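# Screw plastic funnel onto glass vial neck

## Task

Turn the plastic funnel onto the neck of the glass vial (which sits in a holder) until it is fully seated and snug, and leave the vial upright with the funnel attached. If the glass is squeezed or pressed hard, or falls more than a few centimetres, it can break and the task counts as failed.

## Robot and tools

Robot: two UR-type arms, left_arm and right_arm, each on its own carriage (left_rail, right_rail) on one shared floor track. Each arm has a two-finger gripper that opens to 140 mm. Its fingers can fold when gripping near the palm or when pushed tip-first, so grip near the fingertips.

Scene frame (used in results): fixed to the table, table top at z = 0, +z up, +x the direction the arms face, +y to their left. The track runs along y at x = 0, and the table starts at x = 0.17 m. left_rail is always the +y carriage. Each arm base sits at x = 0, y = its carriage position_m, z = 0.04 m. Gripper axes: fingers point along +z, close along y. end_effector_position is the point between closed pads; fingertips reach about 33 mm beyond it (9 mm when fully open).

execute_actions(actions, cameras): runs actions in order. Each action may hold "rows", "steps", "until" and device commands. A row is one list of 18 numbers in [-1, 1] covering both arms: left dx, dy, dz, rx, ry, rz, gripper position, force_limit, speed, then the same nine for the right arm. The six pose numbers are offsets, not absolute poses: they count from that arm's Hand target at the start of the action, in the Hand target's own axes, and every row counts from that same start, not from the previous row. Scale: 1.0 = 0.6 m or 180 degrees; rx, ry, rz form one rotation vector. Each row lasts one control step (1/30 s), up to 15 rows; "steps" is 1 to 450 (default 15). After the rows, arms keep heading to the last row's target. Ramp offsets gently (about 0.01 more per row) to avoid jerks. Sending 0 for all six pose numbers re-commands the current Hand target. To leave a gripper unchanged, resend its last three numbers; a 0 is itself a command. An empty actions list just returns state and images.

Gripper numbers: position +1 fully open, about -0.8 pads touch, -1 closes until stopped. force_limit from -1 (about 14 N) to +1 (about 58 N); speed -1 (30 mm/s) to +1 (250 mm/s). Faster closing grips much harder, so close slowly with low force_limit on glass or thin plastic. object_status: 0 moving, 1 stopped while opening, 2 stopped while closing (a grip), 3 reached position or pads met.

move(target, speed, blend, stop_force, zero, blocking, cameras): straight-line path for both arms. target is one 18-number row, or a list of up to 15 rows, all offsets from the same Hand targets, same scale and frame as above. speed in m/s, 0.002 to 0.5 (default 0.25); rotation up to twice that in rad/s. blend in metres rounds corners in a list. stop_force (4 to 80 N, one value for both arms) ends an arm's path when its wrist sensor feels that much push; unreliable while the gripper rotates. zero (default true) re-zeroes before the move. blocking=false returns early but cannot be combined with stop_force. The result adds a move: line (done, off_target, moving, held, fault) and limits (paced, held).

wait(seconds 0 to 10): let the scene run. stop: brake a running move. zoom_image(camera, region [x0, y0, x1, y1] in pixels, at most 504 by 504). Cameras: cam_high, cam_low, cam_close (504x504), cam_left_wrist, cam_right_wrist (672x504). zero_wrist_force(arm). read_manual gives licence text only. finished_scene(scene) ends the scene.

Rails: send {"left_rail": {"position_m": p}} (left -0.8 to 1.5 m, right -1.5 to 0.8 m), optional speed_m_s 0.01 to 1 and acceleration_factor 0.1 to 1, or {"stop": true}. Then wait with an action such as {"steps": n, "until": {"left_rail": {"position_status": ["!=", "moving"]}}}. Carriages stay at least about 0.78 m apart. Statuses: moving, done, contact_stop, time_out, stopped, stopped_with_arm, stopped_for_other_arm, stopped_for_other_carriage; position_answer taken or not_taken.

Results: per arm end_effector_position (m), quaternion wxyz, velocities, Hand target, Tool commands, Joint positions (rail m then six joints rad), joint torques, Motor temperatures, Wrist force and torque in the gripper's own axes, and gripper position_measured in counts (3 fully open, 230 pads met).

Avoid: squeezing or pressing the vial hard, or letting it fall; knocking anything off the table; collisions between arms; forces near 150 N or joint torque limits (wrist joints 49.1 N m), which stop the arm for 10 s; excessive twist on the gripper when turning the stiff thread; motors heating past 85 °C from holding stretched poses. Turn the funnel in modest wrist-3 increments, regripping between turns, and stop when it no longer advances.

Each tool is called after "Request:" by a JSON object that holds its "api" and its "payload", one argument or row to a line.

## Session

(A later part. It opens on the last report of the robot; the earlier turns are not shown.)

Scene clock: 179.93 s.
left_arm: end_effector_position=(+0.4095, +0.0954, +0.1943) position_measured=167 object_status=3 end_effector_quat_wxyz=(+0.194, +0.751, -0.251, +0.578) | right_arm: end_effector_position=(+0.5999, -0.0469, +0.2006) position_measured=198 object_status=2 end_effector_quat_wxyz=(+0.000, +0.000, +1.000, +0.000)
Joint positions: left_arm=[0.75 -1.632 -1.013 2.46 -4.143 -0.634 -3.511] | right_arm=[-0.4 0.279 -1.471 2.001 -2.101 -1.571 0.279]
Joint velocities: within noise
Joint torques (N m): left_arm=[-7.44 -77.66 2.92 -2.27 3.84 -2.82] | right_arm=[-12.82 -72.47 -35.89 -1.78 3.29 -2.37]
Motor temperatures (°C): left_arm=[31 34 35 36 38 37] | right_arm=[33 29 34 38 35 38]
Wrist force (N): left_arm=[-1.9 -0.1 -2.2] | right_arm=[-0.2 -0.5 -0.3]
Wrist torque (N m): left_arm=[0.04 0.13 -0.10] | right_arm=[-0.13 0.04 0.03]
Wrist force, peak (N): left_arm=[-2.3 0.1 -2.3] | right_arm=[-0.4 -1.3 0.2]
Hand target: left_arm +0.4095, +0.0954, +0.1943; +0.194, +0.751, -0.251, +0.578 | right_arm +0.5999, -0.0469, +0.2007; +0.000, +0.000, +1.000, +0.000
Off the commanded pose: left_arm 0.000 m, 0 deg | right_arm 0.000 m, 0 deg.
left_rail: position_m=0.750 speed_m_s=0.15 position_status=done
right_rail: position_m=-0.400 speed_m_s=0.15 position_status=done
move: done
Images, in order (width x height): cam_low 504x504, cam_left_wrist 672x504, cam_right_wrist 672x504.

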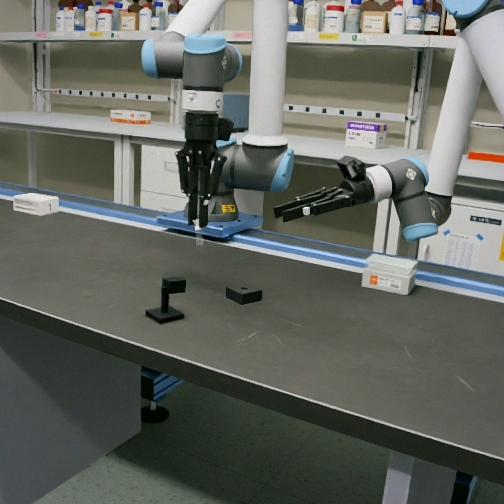

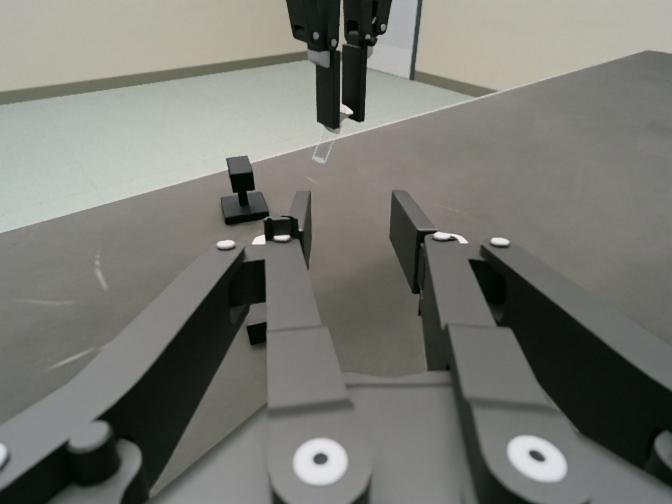

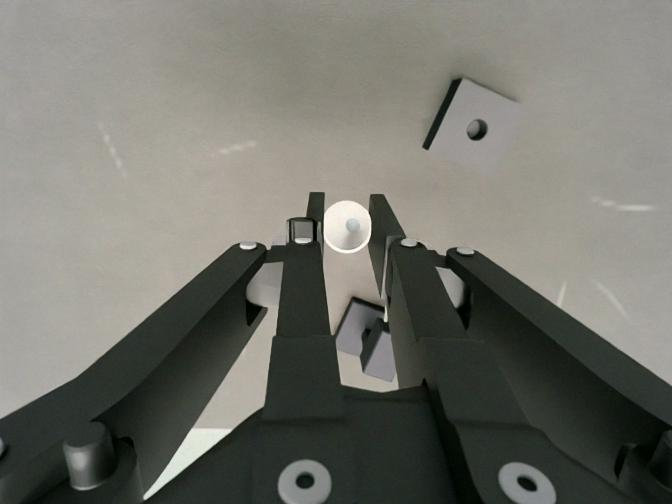

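Request:
{"api": "move", "payload": {
  "target": [0,0,0,0,0,0,-0.3,-0.05,-1,0,0,0,0.0656,0.063,0,-1,0.5,-1],
  "speed": 0.15,
  "cameras": ["cam_left_wrist","cam_low","cam_right_wrist"]
}}

Request:
{"api": "zoom_image", "payload": {
  "camera": "cam_left_wrist",
  "region": [300, 80, 400, 230]
}}

Request:
{"api": "zoom_image", "payload": {
  "camera": "cam_low",
  "region": [150, 180, 250, 280]
}}

Scene clock: 182.70 s.
left_arm: end_effector_position=(+0.4095, +0.0954, +0.1943) position_measured=167 object_status=3 end_effector_quat_wxyz=(+0.194, +0.751, -0.251, +0.578) | right_arm: end_effector_position=(+0.5999, -0.0469, +0.2007) position_measured=198 object_status=2 end_effector_quat_wxyz=(-0.099, +0.000, +0.990, -0.103)
Joint positions: left_arm=[0.75 -1.632 -1.013 2.46 -4.143 -0.634 -3.511] | right_arm=[-0.4 0.342 -1.334 1.803 -1.783 -1.697 0.359]
Joint velocities: within noise
Joint torques (N m): left_arm=[-5.95 -76.29 1.18 -3.08 3.51 -2.64] | right_arm=[6.11 -62.28 -48.77 -0.21 -3.03 2.7]
Motor temperatures (°C): left_arm=[31 34 35 36 38 37] | right_arm=[33 29 34 38 35 38]
Wrist force (N): left_arm=[-1.9 0.0 -1.7] | right_arm=[0.4 -1.2 -0.3]
Wrist torque (N m): left_arm=[0.06 0.13 -0.11] | right_arm=[-0.30 -0.11 -0.05]
Wrist force, peak (N): left_arm=[-2.4 0.4 -2.2] | right_arm=[0.6 -1.4 -0.8]
Hand target: left_arm +0.4095, +0.0954, +0.1943; +0.194, +0.751, -0.251, +0.578 | right_arm +0.5999, -0.0469, +0.2007; -0.099, +0.000, +0.990, -0.103
Off the commanded pose: left_arm 0.000 m, 0 deg | right_arm 0.000 m, 0 deg.
left_rail: position_m=0.750 speed_m_s=0.15 position_status=done
right_rail: position_m=-0.400 speed_m_s=0.15 position_status=done
move: done
Images, in order (width x height): cam_low 504x504, cam_left_wrist 672x504, cam_right_wrist 672x504.

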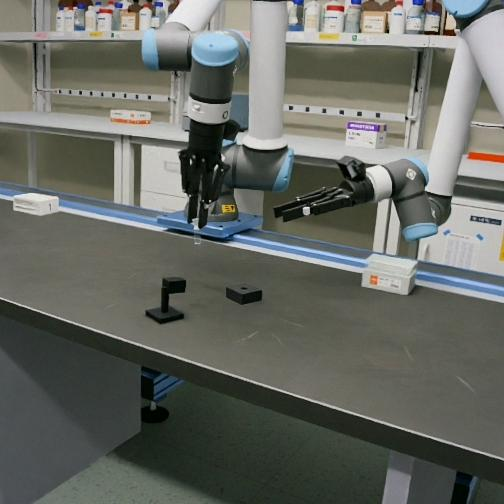

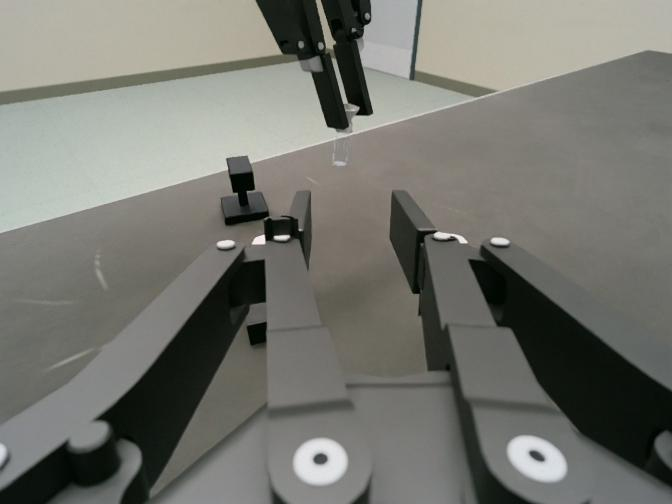

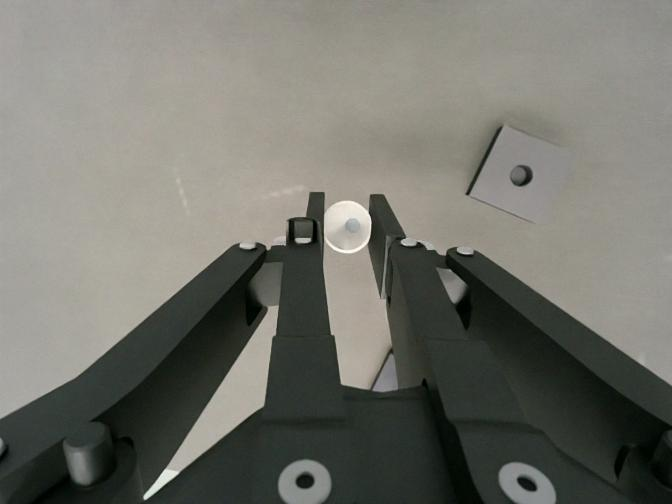

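Scaled by 3.360 from the camera's 672x504 image, which has a finer 960x720 frame.

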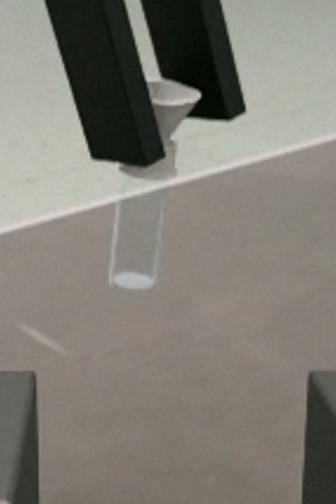

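Scaled by 5.040 from the camera's 504x504 image, which has a finer 720x720 frame.

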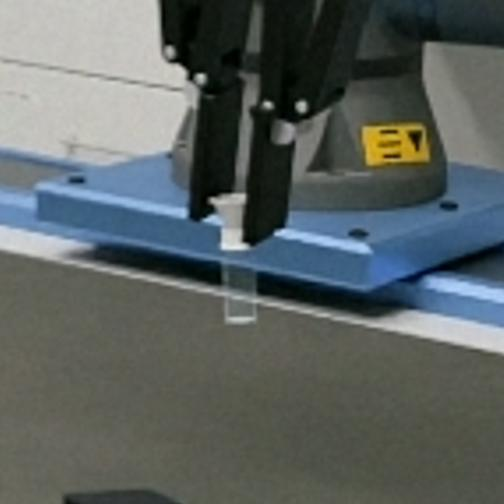

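Request:
{"api": "execute_actions", "payload": {
  "actions": [
    {"left_rail":{"position_m":0.87},"right_rail":{"position_m":-0.28},"steps":150,"until":{"all":{"status":"ended"}}}
  ],
  "cameras": []
}}

Request:
{"api": "execute_actions", "payload": {
  "actions": [],
  "cameras": ["cam_close","cam_low"]
}}

Scene clock: 185.20 s.
left_arm: end_effector_position=(+0.4095, +0.2154, +0.1943) position_measured=167 object_status=3 end_effector_quat_wxyz=(+0.194, +0.751, -0.251, +0.578) | right_arm: end_effector_position=(+0.5999, +0.0730, +0.2006) position_measured=198 object_status=2 end_effector_quat_wxyz=(-0.099, +0.000, +0.990, -0.103)
Joint positions: left_arm=[0.87 -1.632 -1.013 2.46 -4.143 -0.634 -3.511] | right_arm=[-0.28 0.342 -1.334 1.803 -1.783 -1.697 0.359]
Joint velocities: within noise
Joint torques (N m): left_arm=[-5.76 -77.21 -1.17 -4.19 3.07 -3.04] | right_arm=[3.23 -62.27 -46.97 -1.02 -2.59 2.41]
Motor temperatures (°C): left_arm=[31 34 35 36 38 37] | right_arm=[33 29 34 38 35 38]
Wrist force (N): left_arm=[-2.2 0.3 -1.8] | right_arm=[0.3 -1.3 -1.0]
Wrist torque (N m): left_arm=[0.12 0.20 -0.10] | right_arm=[-0.32 -0.10 -0.05]
Wrist force, peak (N): left_arm=[-2.6 0.0 -2.3] | right_arm=[0.5 -2.3 -0.1]
Hand target: left_arm +0.4095, +0.2154, +0.1943; +0.194, +0.751, -0.251, +0.578 | right_arm +0.5999, +0.0730, +0.2007; -0.099, +0.000, +0.990, -0.103
Tool commands: left_gripper/position=-0.3 left_gripper/force_limit=-0.05 left_gripper/speed=-1.0 right_gripper/position=-1.0 right_gripper/force_limit=+0.5 right_gripper/speed=-1.0
Off the commanded pose: left_arm 0.000 m, 0 deg | right_arm 0.000 m, 0 deg.
left_rail: position_m=0.870 speed_m_s=0.15 position_status=done
right_rail: position_m=-0.280 speed_m_s=0.15 position_status=done
No camera images: "cameras" was empty.

Scene clock: 185.20 s.
left_arm: end_effector_position=(+0.4095, +0.2154, +0.1943) position_measured=167 object_status=3 end_effector_quat_wxyz=(+0.194, +0.751, -0.251, +0.578) | right_arm: end_effector_position=(+0.5999, +0.0730, +0.2006) position_measured=198 object_status=2 end_effector_quat_wxyz=(-0.099, +0.000, +0.990, -0.103)
Joint positions: left_arm=[0.87 -1.632 -1.013 2.46 -4.143 -0.634 -3.511] | right_arm=[-0.28 0.342 -1.334 1.803 -1.783 -1.697 0.359]
Joint velocities: within noise
Joint torques (N m): left_arm=[-5.76 -77.21 -1.17 -4.19 3.07 -3.04] | right_arm=[3.23 -62.27 -46.97 -1.02 -2.59 2.41]
Motor temperatures (°C): left_arm=[31 34 35 36 38 37] | right_arm=[33 29 34 38 35 38]
Wrist force (N): left_arm=[-2.2 0.3 -1.8] | right_arm=[0.3 -1.3 -1.0]
Wrist torque (N m): left_arm=[0.12 0.20 -0.10] | right_arm=[-0.32 -0.10 -0.05]
Wrist force, peak (N): left_arm=[-2.2 0.3 -1.8] | right_arm=[0.3 -1.3 -1.0]
Hand target: left_arm +0.4095, +0.2154, +0.1943; +0.194, +0.751, -0.251, +0.578 | right_arm +0.5999, +0.0730, +0.2007; -0.099, +0.000, +0.990, -0.103
Tool commands: left_gripper/position=-0.3 left_gripper/force_limit=-0.05 left_gripper/speed=-1.0 right_gripper/position=-1.0 right_gripper/force_limit=+0.5 right_gripper/speed=-1.0
Off the commanded pose: left_arm 0.000 m, 0 deg | right_arm 0.000 m, 0 deg.
left_rail: position_m=0.870 speed_m_s=0.15 position_status=done
right_rail: position_m=-0.280 speed_m_s=0.15 position_status=done
Images, in order (width x height): cam_low 504x504, cam_close 504x504.

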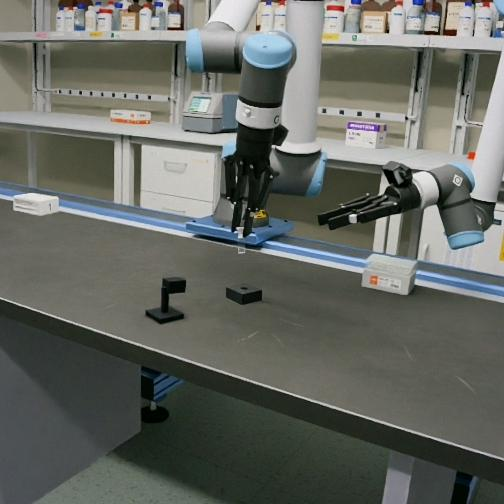

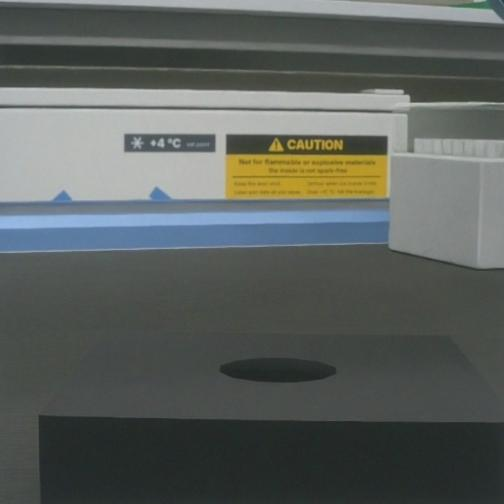

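Request:
{"api": "move", "payload": {
  "target": [0,0,0,0,0,0,-0.3,-0.05,-1,0.0403,0.0098,0.1157,0,0,0,-1,0.5,-1],
  "speed": 0.08,
  "cameras": ["cam_close","cam_left_wrist"]
}}

Request:
{"api": "zoom_image", "payload": {
  "camera": "cam_left_wrist",
  "region": [260, 80, 410, 280]
}}

Request:
{"api": "zoom_image", "payload": {
  "camera": "cam_close",
  "region": [150, 0, 450, 300]
}}

Scene clock: 187.60 s.
left_arm: end_effector_position=(+0.4095, +0.2154, +0.1943) position_measured=167 object_status=3 end_effector_quat_wxyz=(+0.194, +0.751, -0.251, +0.578) | right_arm: end_effector_position=(+0.5626, +0.0652, +0.1376) position_measured=198 object_status=2 end_effector_quat_wxyz=(-0.099, +0.000, +0.990, -0.103)
Joint positions: left_arm=[0.87 -1.632 -1.013 2.46 -4.143 -0.634 -3.511] | right_arm=[-0.28 0.349 -1.333 1.93 -1.91 -1.695 0.365]
Joint velocities: within noise
Joint torques (N m): left_arm=[-4.64 -74.93 -2.87 -4.63 3.02 -3.04] | right_arm=[7.2 -57.71 -31.81 -7.25 2.77 2.42]
Motor temperatures (°C): left_arm=[31 34 35 36 38 37] | right_arm=[33 29 34 38 35 38]
Wrist force (N): left_arm=[-2.0 0.2 -1.9] | right_arm=[0.1 -1.4 -0.4]
Wrist torque (N m): left_arm=[0.11 0.14 -0.09] | right_arm=[-0.34 -0.03 -0.04]
Wrist force, peak (N): left_arm=[-2.2 0.0 -2.4] | right_arm=[1.6 -1.7 0.1]
Hand target: left_arm +0.4095, +0.2154, +0.1943; +0.194, +0.751, -0.251, +0.578 | right_arm +0.5625, +0.0652, +0.1376; -0.099, +0.000, +0.990, -0.103
Off the commanded pose: left_arm 0.000 m, 0 deg | right_arm 0.000 m, 0 deg.
left_rail: position_m=0.870 speed_m_s=0.15 position_status=done
right_rail: position_m=-0.280 speed_m_s=0.15 position_status=done
move: done
Images, in order (width x height): cam_close 504x504, cam_left_wrist 672x504.

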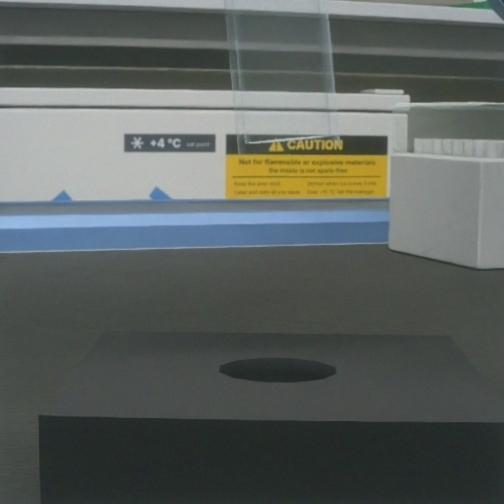

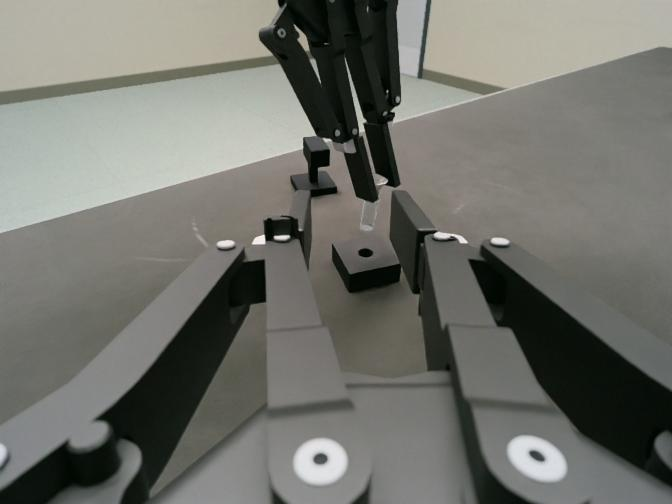

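Scaled by 2.520 from the camera's 672x504 image, which has a finer 960x720 frame.

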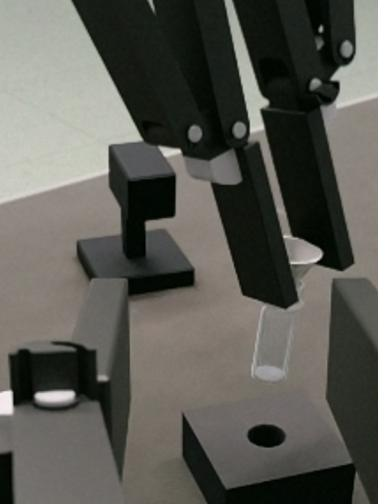

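Scaled by 1.680 from the camera's 504x504 image, which has a finer 720x720 frame.

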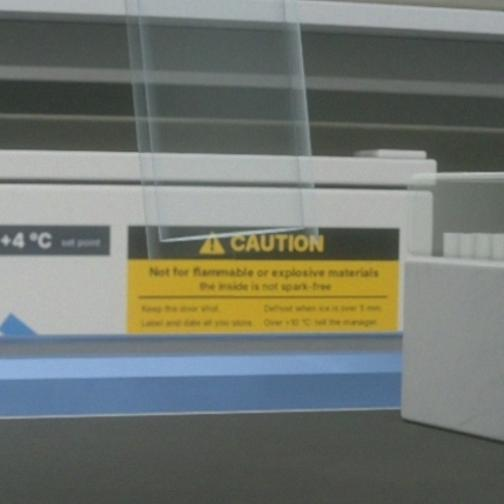

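Request:
{"api": "move", "payload": {
  "target": [0,0,0,0,0,0,-0.3,-0.05,-1,0,0,0,0.027,0.023,0,-1,0.5,-1],
  "speed": 0.1,
  "cameras": ["cam_close","cam_left_wrist"]
}}

Request:
{"api": "zoom_image", "payload": {
  "camera": "cam_left_wrist",
  "region": [320, 160, 420, 280]
}}

Request:
{"api": "zoom_image", "payload": {
  "camera": "cam_close",
  "region": [150, 0, 450, 300]
}}

Scene clock: 190.17 s.
left_arm: end_effector_position=(+0.4095, +0.2154, +0.1943) position_measured=167 object_status=3 end_effector_quat_wxyz=(+0.194, +0.751, -0.251, +0.578) | right_arm: end_effector_position=(+0.5625, +0.0652, +0.1376) position_measured=198 object_status=2 end_effector_quat_wxyz=(-0.134, +0.000, +0.980, -0.144)
Joint positions: left_arm=[0.87 -1.632 -1.013 2.46 -4.143 -0.634 -3.511] | right_arm=[-0.28 0.372 -1.276 1.856 -1.79 -1.74 0.402]
Joint velocities: within noise
Joint torques (N m): left_arm=[-0.66 -71.71 -4.89 -5.71 2.59 -2.7] | right_arm=[7.89 -60.68 -44.21 -0.03 -3 2.51]
Motor temperatures (°C): left_arm=[31 34 35 36 38 37] | right_arm=[33 29 34 38 35 38]
Wrist force (N): left_arm=[-1.9 0.0 -1.5] | right_arm=[1.5 -1.3 -0.5]
Wrist torque (N m): left_arm=[0.06 0.13 -0.10] | right_arm=[-0.30 -0.39 -0.07]
Wrist force, peak (N): left_arm=[-2.3 -0.1 -2.1] | right_arm=[0.9 -2.2 -0.9]
Hand target: left_arm +0.4095, +0.2154, +0.1943; +0.194, +0.751, -0.251, +0.578 | right_arm +0.5625, +0.0652, +0.1376; -0.134, +0.000, +0.980, -0.145
Off the commanded pose: left_arm 0.000 m, 0 deg | right_arm 0.000 m, 0 deg.
left_rail: position_m=0.870 speed_m_s=0.15 position_status=done
right_rail: position_m=-0.280 speed_m_s=0.15 position_status=done
move: done
Images, in order (width x height): cam_close 504x504, cam_left_wrist 672x504.

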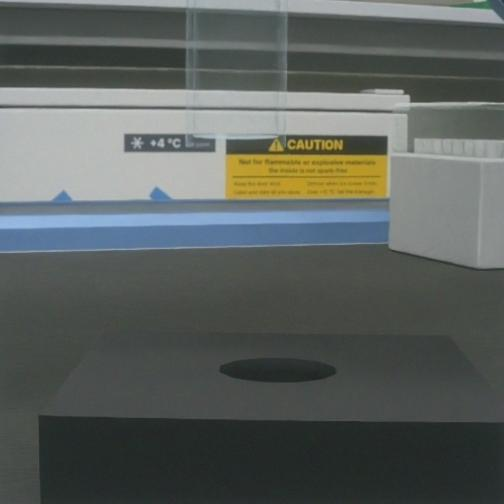

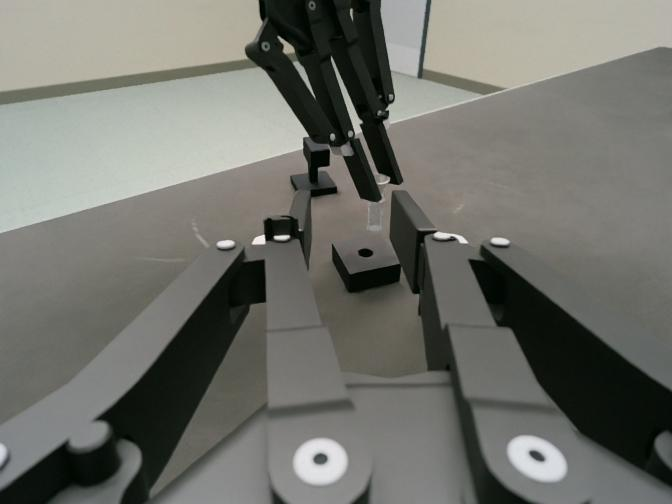

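Scaled by 4.200 from the camera's 672x504 image, which has a finer 960x720 frame.

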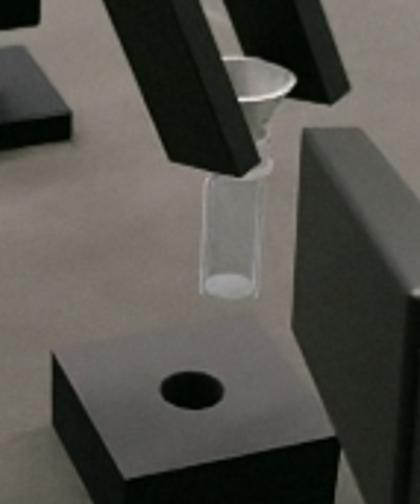

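Scaled by 1.680 from the camera's 504x504 image, which has a finer 720x720 frame.

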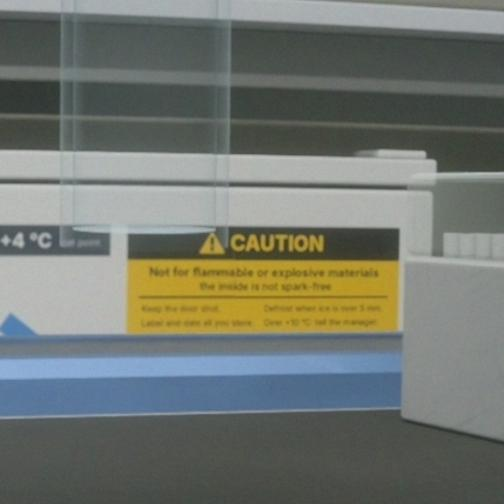

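Request:
{"api": "move", "payload": {
  "target": [0,0,0,0,0,0,-0.3,-0.05,-1,-0.0137,0.0168,0.018,0,0,0,-1,0.5,-1],
  "speed": 0.04,
  "cameras": ["cam_close","cam_left_wrist","cam_right_wrist"]
}}

Request:
{"api": "zoom_image", "payload": {
  "camera": "cam_left_wrist",
  "region": [320, 160, 420, 280]
}}

Request:
{"api": "zoom_image", "payload": {
  "camera": "cam_right_wrist",
  "region": [280, 140, 430, 290]
}}

Request:
{"api": "zoom_image", "payload": {
  "camera": "cam_low",
  "region": [200, 210, 290, 310]
}}

Scene clock: 193.07 s.
left_arm: end_effector_position=(+0.4095, +0.2154, +0.1943) position_measured=167 object_status=3 end_effector_quat_wxyz=(+0.194, +0.751, -0.251, +0.578) | right_arm: end_effector_position=(+0.5672, +0.0715, +0.1227) position_measured=198 object_status=2 end_effector_quat_wxyz=(-0.134, +0.000, +0.980, -0.145)
Joint positions: left_arm=[0.87 -1.632 -1.013 2.46 -4.143 -0.634 -3.511] | right_arm=[-0.28 0.378 -1.252 1.853 -1.81 -1.738 0.407]
Joint velocities: within noise
Joint torques (N m): left_arm=[1.07 -69.69 -7.48 -5.42 2.55 -2.59] | right_arm=[6.21 -65.31 -44.65 -6.87 2.6 2.72]
Motor temperatures (°C): left_arm=[31 34 35 36 38 37] | right_arm=[33 29 34 38 35 38]
Wrist force (N): left_arm=[-1.8 0.0 -1.4] | right_arm=[0.7 -0.8 -0.6]
Wrist torque (N m): left_arm=[0.07 0.11 -0.10] | right_arm=[-0.19 -0.22 -0.06]
Wrist force, peak (N): left_arm=[-2.1 0.1 -2.5] | right_arm=[1.8 -0.9 -1.1]
Hand target: left_arm +0.4095, +0.2154, +0.1943; +0.194, +0.751, -0.251, +0.578 | right_arm +0.5672, +0.0715, +0.1226; -0.134, +0.000, +0.980, -0.145
Off the commanded pose: left_arm 0.000 m, 0 deg | right_arm 0.000 m, 0 deg.
left_rail: position_m=0.870 speed_m_s=0.15 position_status=done
right_rail: position_m=-0.280 speed_m_s=0.15 position_status=done
move: done
Images, in order (width x height): cam_close 504x504, cam_left_wrist 672x504, cam_right_wrist 672x504.

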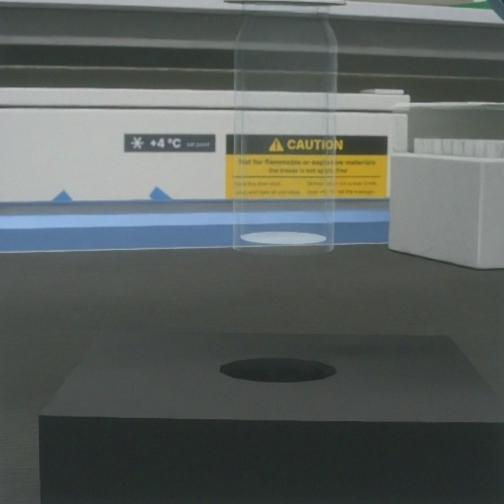

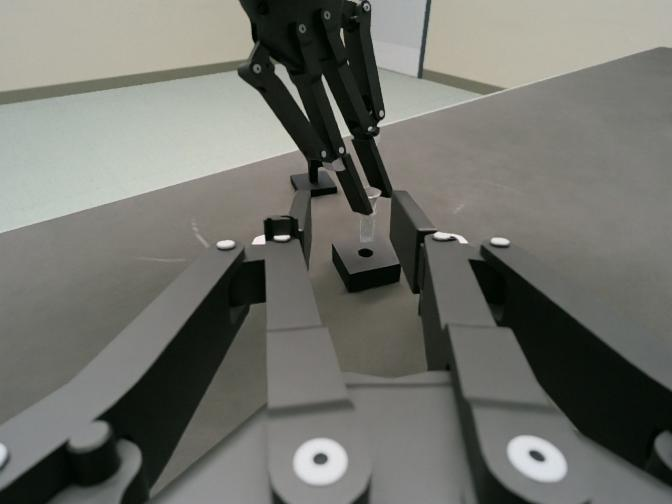

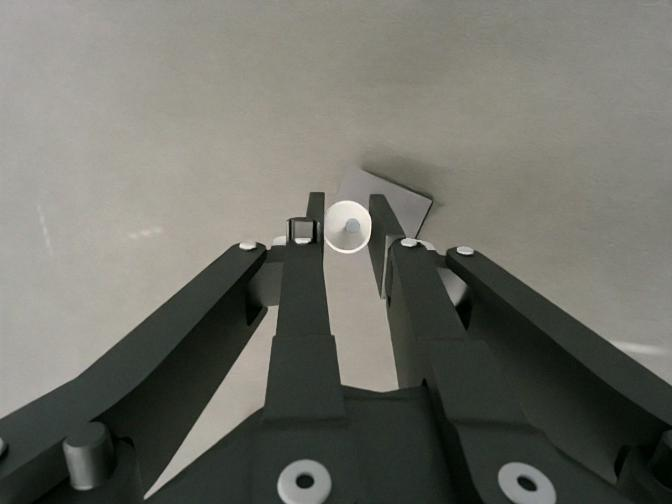

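Scaled by 4.200 from the camera's 672x504 image, which has a finer 960x720 frame.

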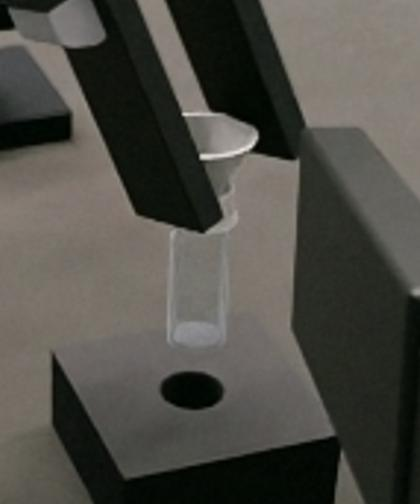

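Scaled by 3.360 from the camera's 672x504 image, which has a finer 960x720 frame.

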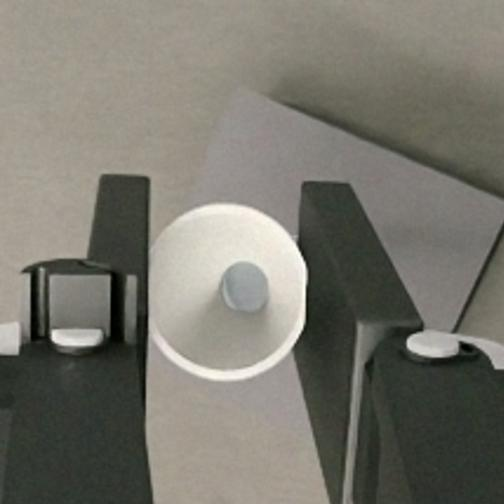

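This scene's latest camera images include none from cam_low. They are from: cam_close, cam_left_wrist, cam_right_wrist. cam_low's image comes with the result of a call that names it in "cameras".

Request:
{"api": "move", "payload": {
  "target": [0,0,0,0,0,0,-0.3,-0.05,-1,-0.0113,0.0102,0.037,0,0,0,-1,0.5,-1],
  "speed": 0.02,
  "stop_force": 5,
  "cameras": ["cam_close","cam_left_wrist"]
}}

Request:
{"api": "zoom_image", "payload": {
  "camera": "cam_left_wrist",
  "region": [320, 160, 420, 280]
}}

Scene clock: 196.23 s.
left_arm: end_effector_position=(+0.4095, +0.2154, +0.1943) position_measured=167 object_status=3 end_effector_quat_wxyz=(+0.194, +0.751, -0.251, +0.578) | right_arm: end_effector_position=(+0.5677, +0.0708, +0.0986) position_measured=198 object_status=2 end_effector_quat_wxyz=(-0.134, +0.000, +0.980, -0.145)
Joint positions: left_arm=[0.87 -1.632 -1.013 2.46 -4.143 -0.634 -3.511] | right_arm=[-0.28 0.377 -1.228 1.87 -1.852 -1.738 0.407]
Joint velocities: within noise
Joint torques (N m): left_arm=[1.89 -66.89 -10.14 -5.75 1.91 -2.59] | right_arm=[-10.44 -62.33 -29.25 -5.83 -0.59 -2.84]
Motor temperatures (°C): left_arm=[31 34 35 36 38 37] | right_arm=[33 29 34 38 35 38]
Wrist force (N): left_arm=[-1.7 0.5 -1.6] | right_arm=[-0.1 -3.7 -3.9]
Wrist torque (N m): left_arm=[0.18 0.09 -0.10] | right_arm=[-0.20 -0.27 -0.03]
Wrist force, peak (N): left_arm=[-2.2 0.4 -2.3] | right_arm=[0.1 -4.2 -3.9]
Hand target: left_arm +0.4095, +0.2154, +0.1943; +0.194, +0.751, -0.251, +0.578 | right_arm +0.5677, +0.0708, +0.0986; -0.134, +0.000, +0.980, -0.145
Off the commanded pose: left_arm 0.000 m, 0 deg | right_arm 0.000 m, 0 deg.
left_rail: position_m=0.870 speed_m_s=0.15 position_status=done
right_rail: position_m=-0.280 speed_m_s=0.15 position_status=done
move: done
Images, in order (width x height): cam_close 504x504, cam_left_wrist 672x504.

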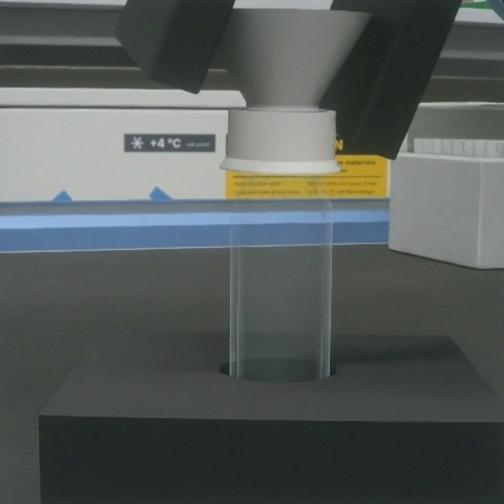

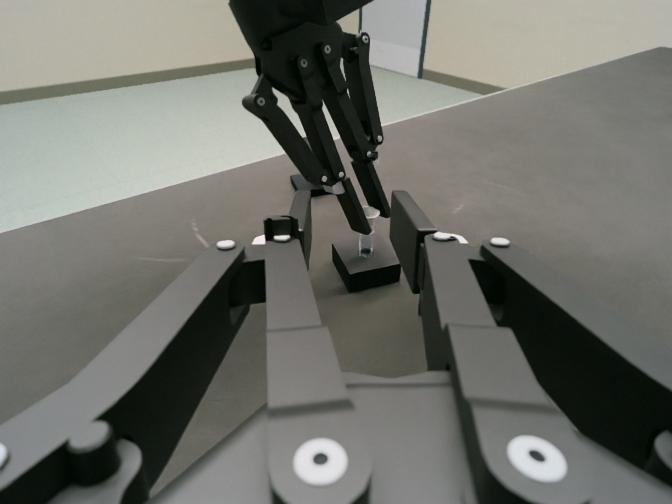

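Scaled by 4.200 from the camera's 672x504 image, which has a finer 960x720 frame.

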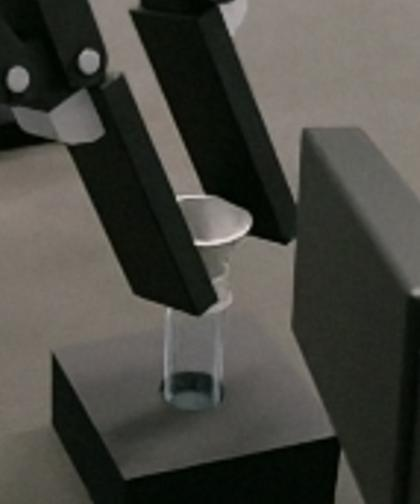

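Request:
{"api": "move", "payload": {
  "target": [0,0,0,0,0,0,-0.3,-0.05,-1,-0.006,0.005,0.023,0,0,0,-1,0.5,-1],
  "speed": 0.012,
  "stop_force": 5,
  "cameras": ["cam_close","cam_left_wrist"]
}}

Request:
{"api": "zoom_image", "payload": {
  "camera": "cam_close",
  "region": [180, 180, 380, 400]
}}

Scene clock: 199.00 s.
left_arm: end_effector_position=(+0.4095, +0.2154, +0.1943) position_measured=167 object_status=3 end_effector_quat_wxyz=(+0.194, +0.751, -0.251, +0.578) | right_arm: end_effector_position=(+0.5675, +0.0698, +0.0867) position_measured=198 object_status=2 end_effector_quat_wxyz=(-0.134, +0.000, +0.980, -0.145)
Joint positions: left_arm=[0.87 -1.632 -1.013 2.46 -4.143 -0.634 -3.511] | right_arm=[-0.28 0.376 -1.216 1.88 -1.873 -1.739 0.406]
Joint velocities: within noise
Joint torques (N m): left_arm=[-0.37 -62.85 -12.24 -5.72 1.54 -2.59] | right_arm=[2.75 -85.15 -37.99 0.34 1.42 1.27]
Motor temperatures (°C): left_arm=[31 34 35 36 38 37] | right_arm=[33 29 34 38 35 38]
Wrist force (N): left_arm=[-2.2 -0.3 -1.9] | right_arm=[1.4 -2.9 -8.2]
Wrist torque (N m): left_arm=[-0.01 0.20 -0.11] | right_arm=[-0.45 -0.39 -0.05]
Wrist force, peak (N): left_arm=[-2.7 -0.1 -2.1] | right_arm=[2.2 -4.6 -13.9]
Hand target: left_arm +0.4095, +0.2154, +0.1943; +0.194, +0.751, -0.251, +0.578 | right_arm +0.5675, +0.0698, +0.0867; -0.134, +0.000, +0.980, -0.145 (not the last commanded pose)
Off the commanded pose: left_arm 0.000 m, 0 deg | right_arm 0.003 m, 0 deg.
left_rail: position_m=0.870 speed_m_s=0.15 position_status=done
right_rail: position_m=-0.280 speed_m_s=0.15 position_status=done
move: contact (right_arm)
Images, in order (width x height): cam_close 504x504, cam_left_wrist 672x504.

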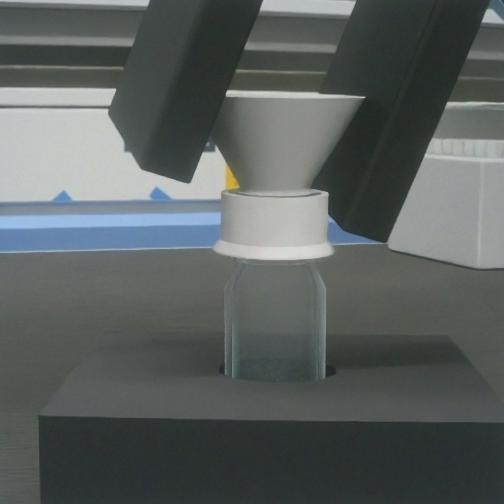

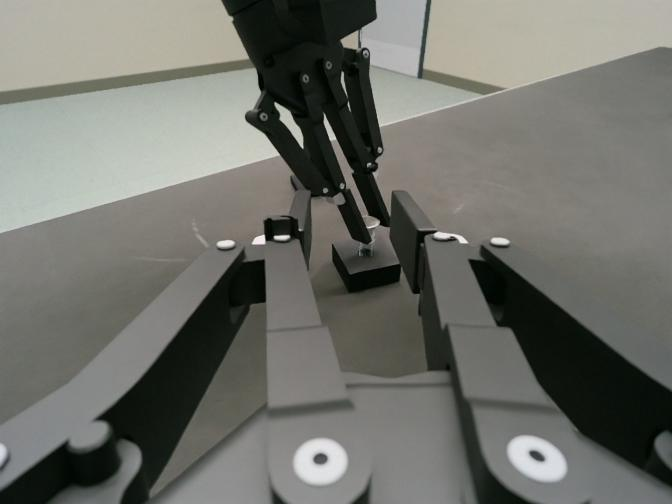

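Scaled by 2.291 from the camera's 504x504 image, which has a finer 720x720 frame.

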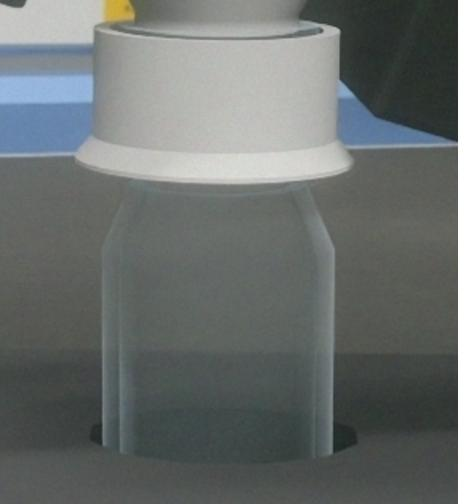

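Request:
{"api": "execute_actions", "payload": {
  "actions": [
    {"rows":[[0,0,0,0,0,0,-0.3,-0.05,-1,0,0,-0.001,0,0,0,-1,0.5,-1]],"steps":15},
    {"rows":[[0,0,0,0,0,0,-0.3,-0.05,-1,0,0,0,0,0,0,-0.2,0.5,-1]],"steps":60}
  ],
  "cameras": ["cam_close"]
}}

Request:
{"api": "move", "payload": {
  "target": [0,0,0,0,0,0,-0.3,-0.05,-1,0,0,-0.18,0,0,0,-0.2,0.5,-1],
  "speed": 0.06,
  "cameras": ["cam_close"]
}}

Request:
{"api": "zoom_image", "payload": {
  "camera": "cam_close",
  "region": [180, 180, 380, 400]
}}

Scene clock: 202.33 s.
left_arm: end_effector_position=(+0.4095, +0.2154, +0.1943) position_measured=167 object_status=3 end_effector_quat_wxyz=(+0.194, +0.751, -0.251, +0.578) | right_arm: end_effector_position=(+0.5676, +0.0700, +0.0872) position_measured=154 object_status=3 end_effector_quat_wxyz=(-0.134, +0.000, +0.980, -0.145)
Joint positions: left_arm=[0.87 -1.632 -1.013 2.46 -4.143 -0.634 -3.511] | right_arm=[-0.28 0.376 -1.217 1.879 -1.872 -1.739 0.406]
Joint velocities: within noise
Joint torques (N m): left_arm=[5.01 -59.82 -14.71 -5.56 1.16 -2.64] | right_arm=[7.02 -89.59 -41.03 -2.06 2.04 2.37]
Motor temperatures (°C): left_arm=[31 34 35 36 38 37] | right_arm=[33 29 34 38 35 38]
Wrist force (N): left_arm=[-2.3 0.2 -2.1] | right_arm=[1.1 -1.6 -0.4]
Wrist torque (N m): left_arm=[0.11 0.21 -0.11] | right_arm=[-0.35 -0.27 -0.06]
Wrist force, peak (N): left_arm=[-2.3 0.2 -2.1] | right_arm=[1.3 -2.6 -7.9]
Hand target: left_arm +0.4095, +0.2154, +0.1943; +0.194, +0.751, -0.251, +0.578 | right_arm +0.5676, +0.0700, +0.0872; -0.134, +0.000, +0.980, -0.145
Off the commanded pose: left_arm 0.000 m, 0 deg | right_arm 0.000 m, 0 deg.
left_rail: position_m=0.870 speed_m_s=0.15 position_status=done
right_rail: position_m=-0.280 speed_m_s=0.15 position_status=done
Images, in order (width x height): cam_close 504x504.

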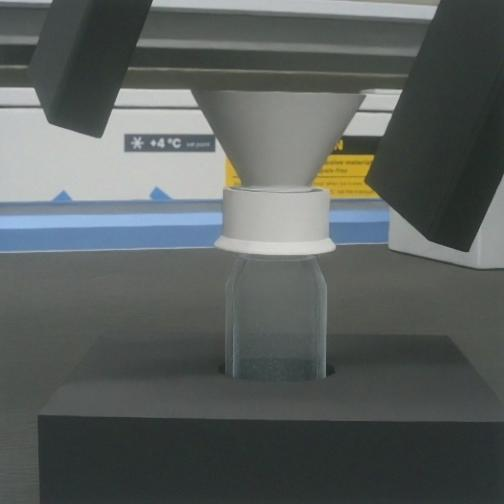

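Scene clock: 204.53 s.
left_arm: end_effector_position=(+0.4095, +0.2154, +0.1943) position_measured=167 object_status=3 end_effector_quat_wxyz=(+0.194, +0.751, -0.251, +0.578) | right_arm: end_effector_position=(+0.5960, +0.1006, +0.1868) position_measured=154 object_status=3 end_effector_quat_wxyz=(-0.134, +0.000, +0.980, -0.145)
Joint positions: left_arm=[0.87 -1.632 -1.013 2.46 -4.143 -0.634 -3.511] | right_arm=[-0.28 0.398 -1.247 1.715 -1.674 -1.731 0.427]
Joint velocities: within noise
Joint torques (N m): left_arm=[5.07 -58.72 -13.88 -5.99 0.89 -2.62] | right_arm=[6.04 -92.27 -48.32 0.5 2.82 2.56]
Motor temperatures (°C): left_arm=[31 34 35 36 38 37] | right_arm=[33 29 34 38 35 38]
Wrist force (N): left_arm=[-1.7 0.0 -1.6] | right_arm=[0.8 -1.6 -0.3]
Wrist torque (N m): left_arm=[0.06 0.09 -0.10] | right_arm=[-0.36 -0.24 -0.08]
Wrist force, peak (N): left_arm=[-2.3 0.2 -2.2] | right_arm=[0.9 -2.0 -1.5]
Hand target: left_arm +0.4095, +0.2154, +0.1943; +0.194, +0.751, -0.251, +0.578 | right_arm +0.5960, +0.1006, +0.1868; -0.134, +0.000, +0.980, -0.145
Off the commanded pose: left_arm 0.000 m, 0 deg | right_arm 0.000 m, 0 deg.
left_rail: position_m=0.870 speed_m_s=0.15 position_status=done
right_rail: position_m=-0.280 speed_m_s=0.15 position_status=done
move: done
Images, in order (width x height): cam_close 504x504.

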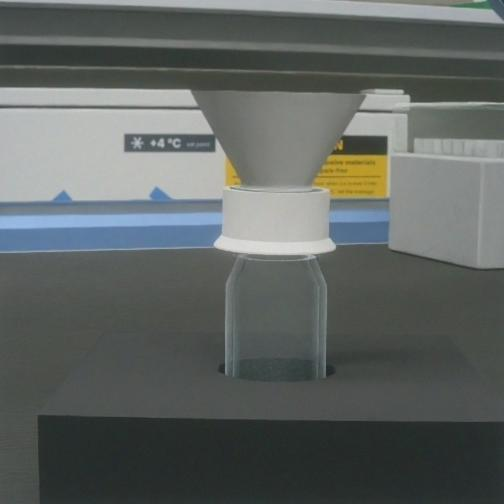

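Scaled by 2.291 from the camera's 504x504 image, which has a finer 720x720 frame.

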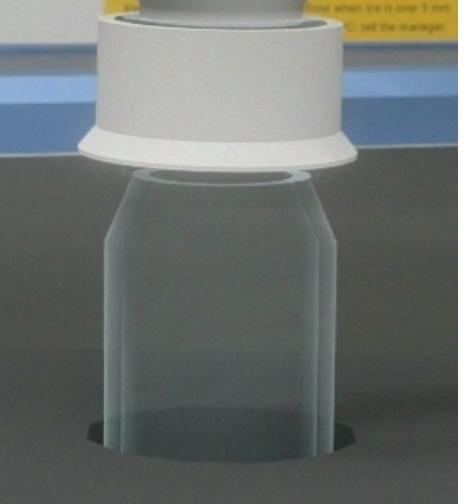

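Request:
{"api": "finished_scene", "payload": {
  "scene": 2
}}

The scene is finished: the task was done.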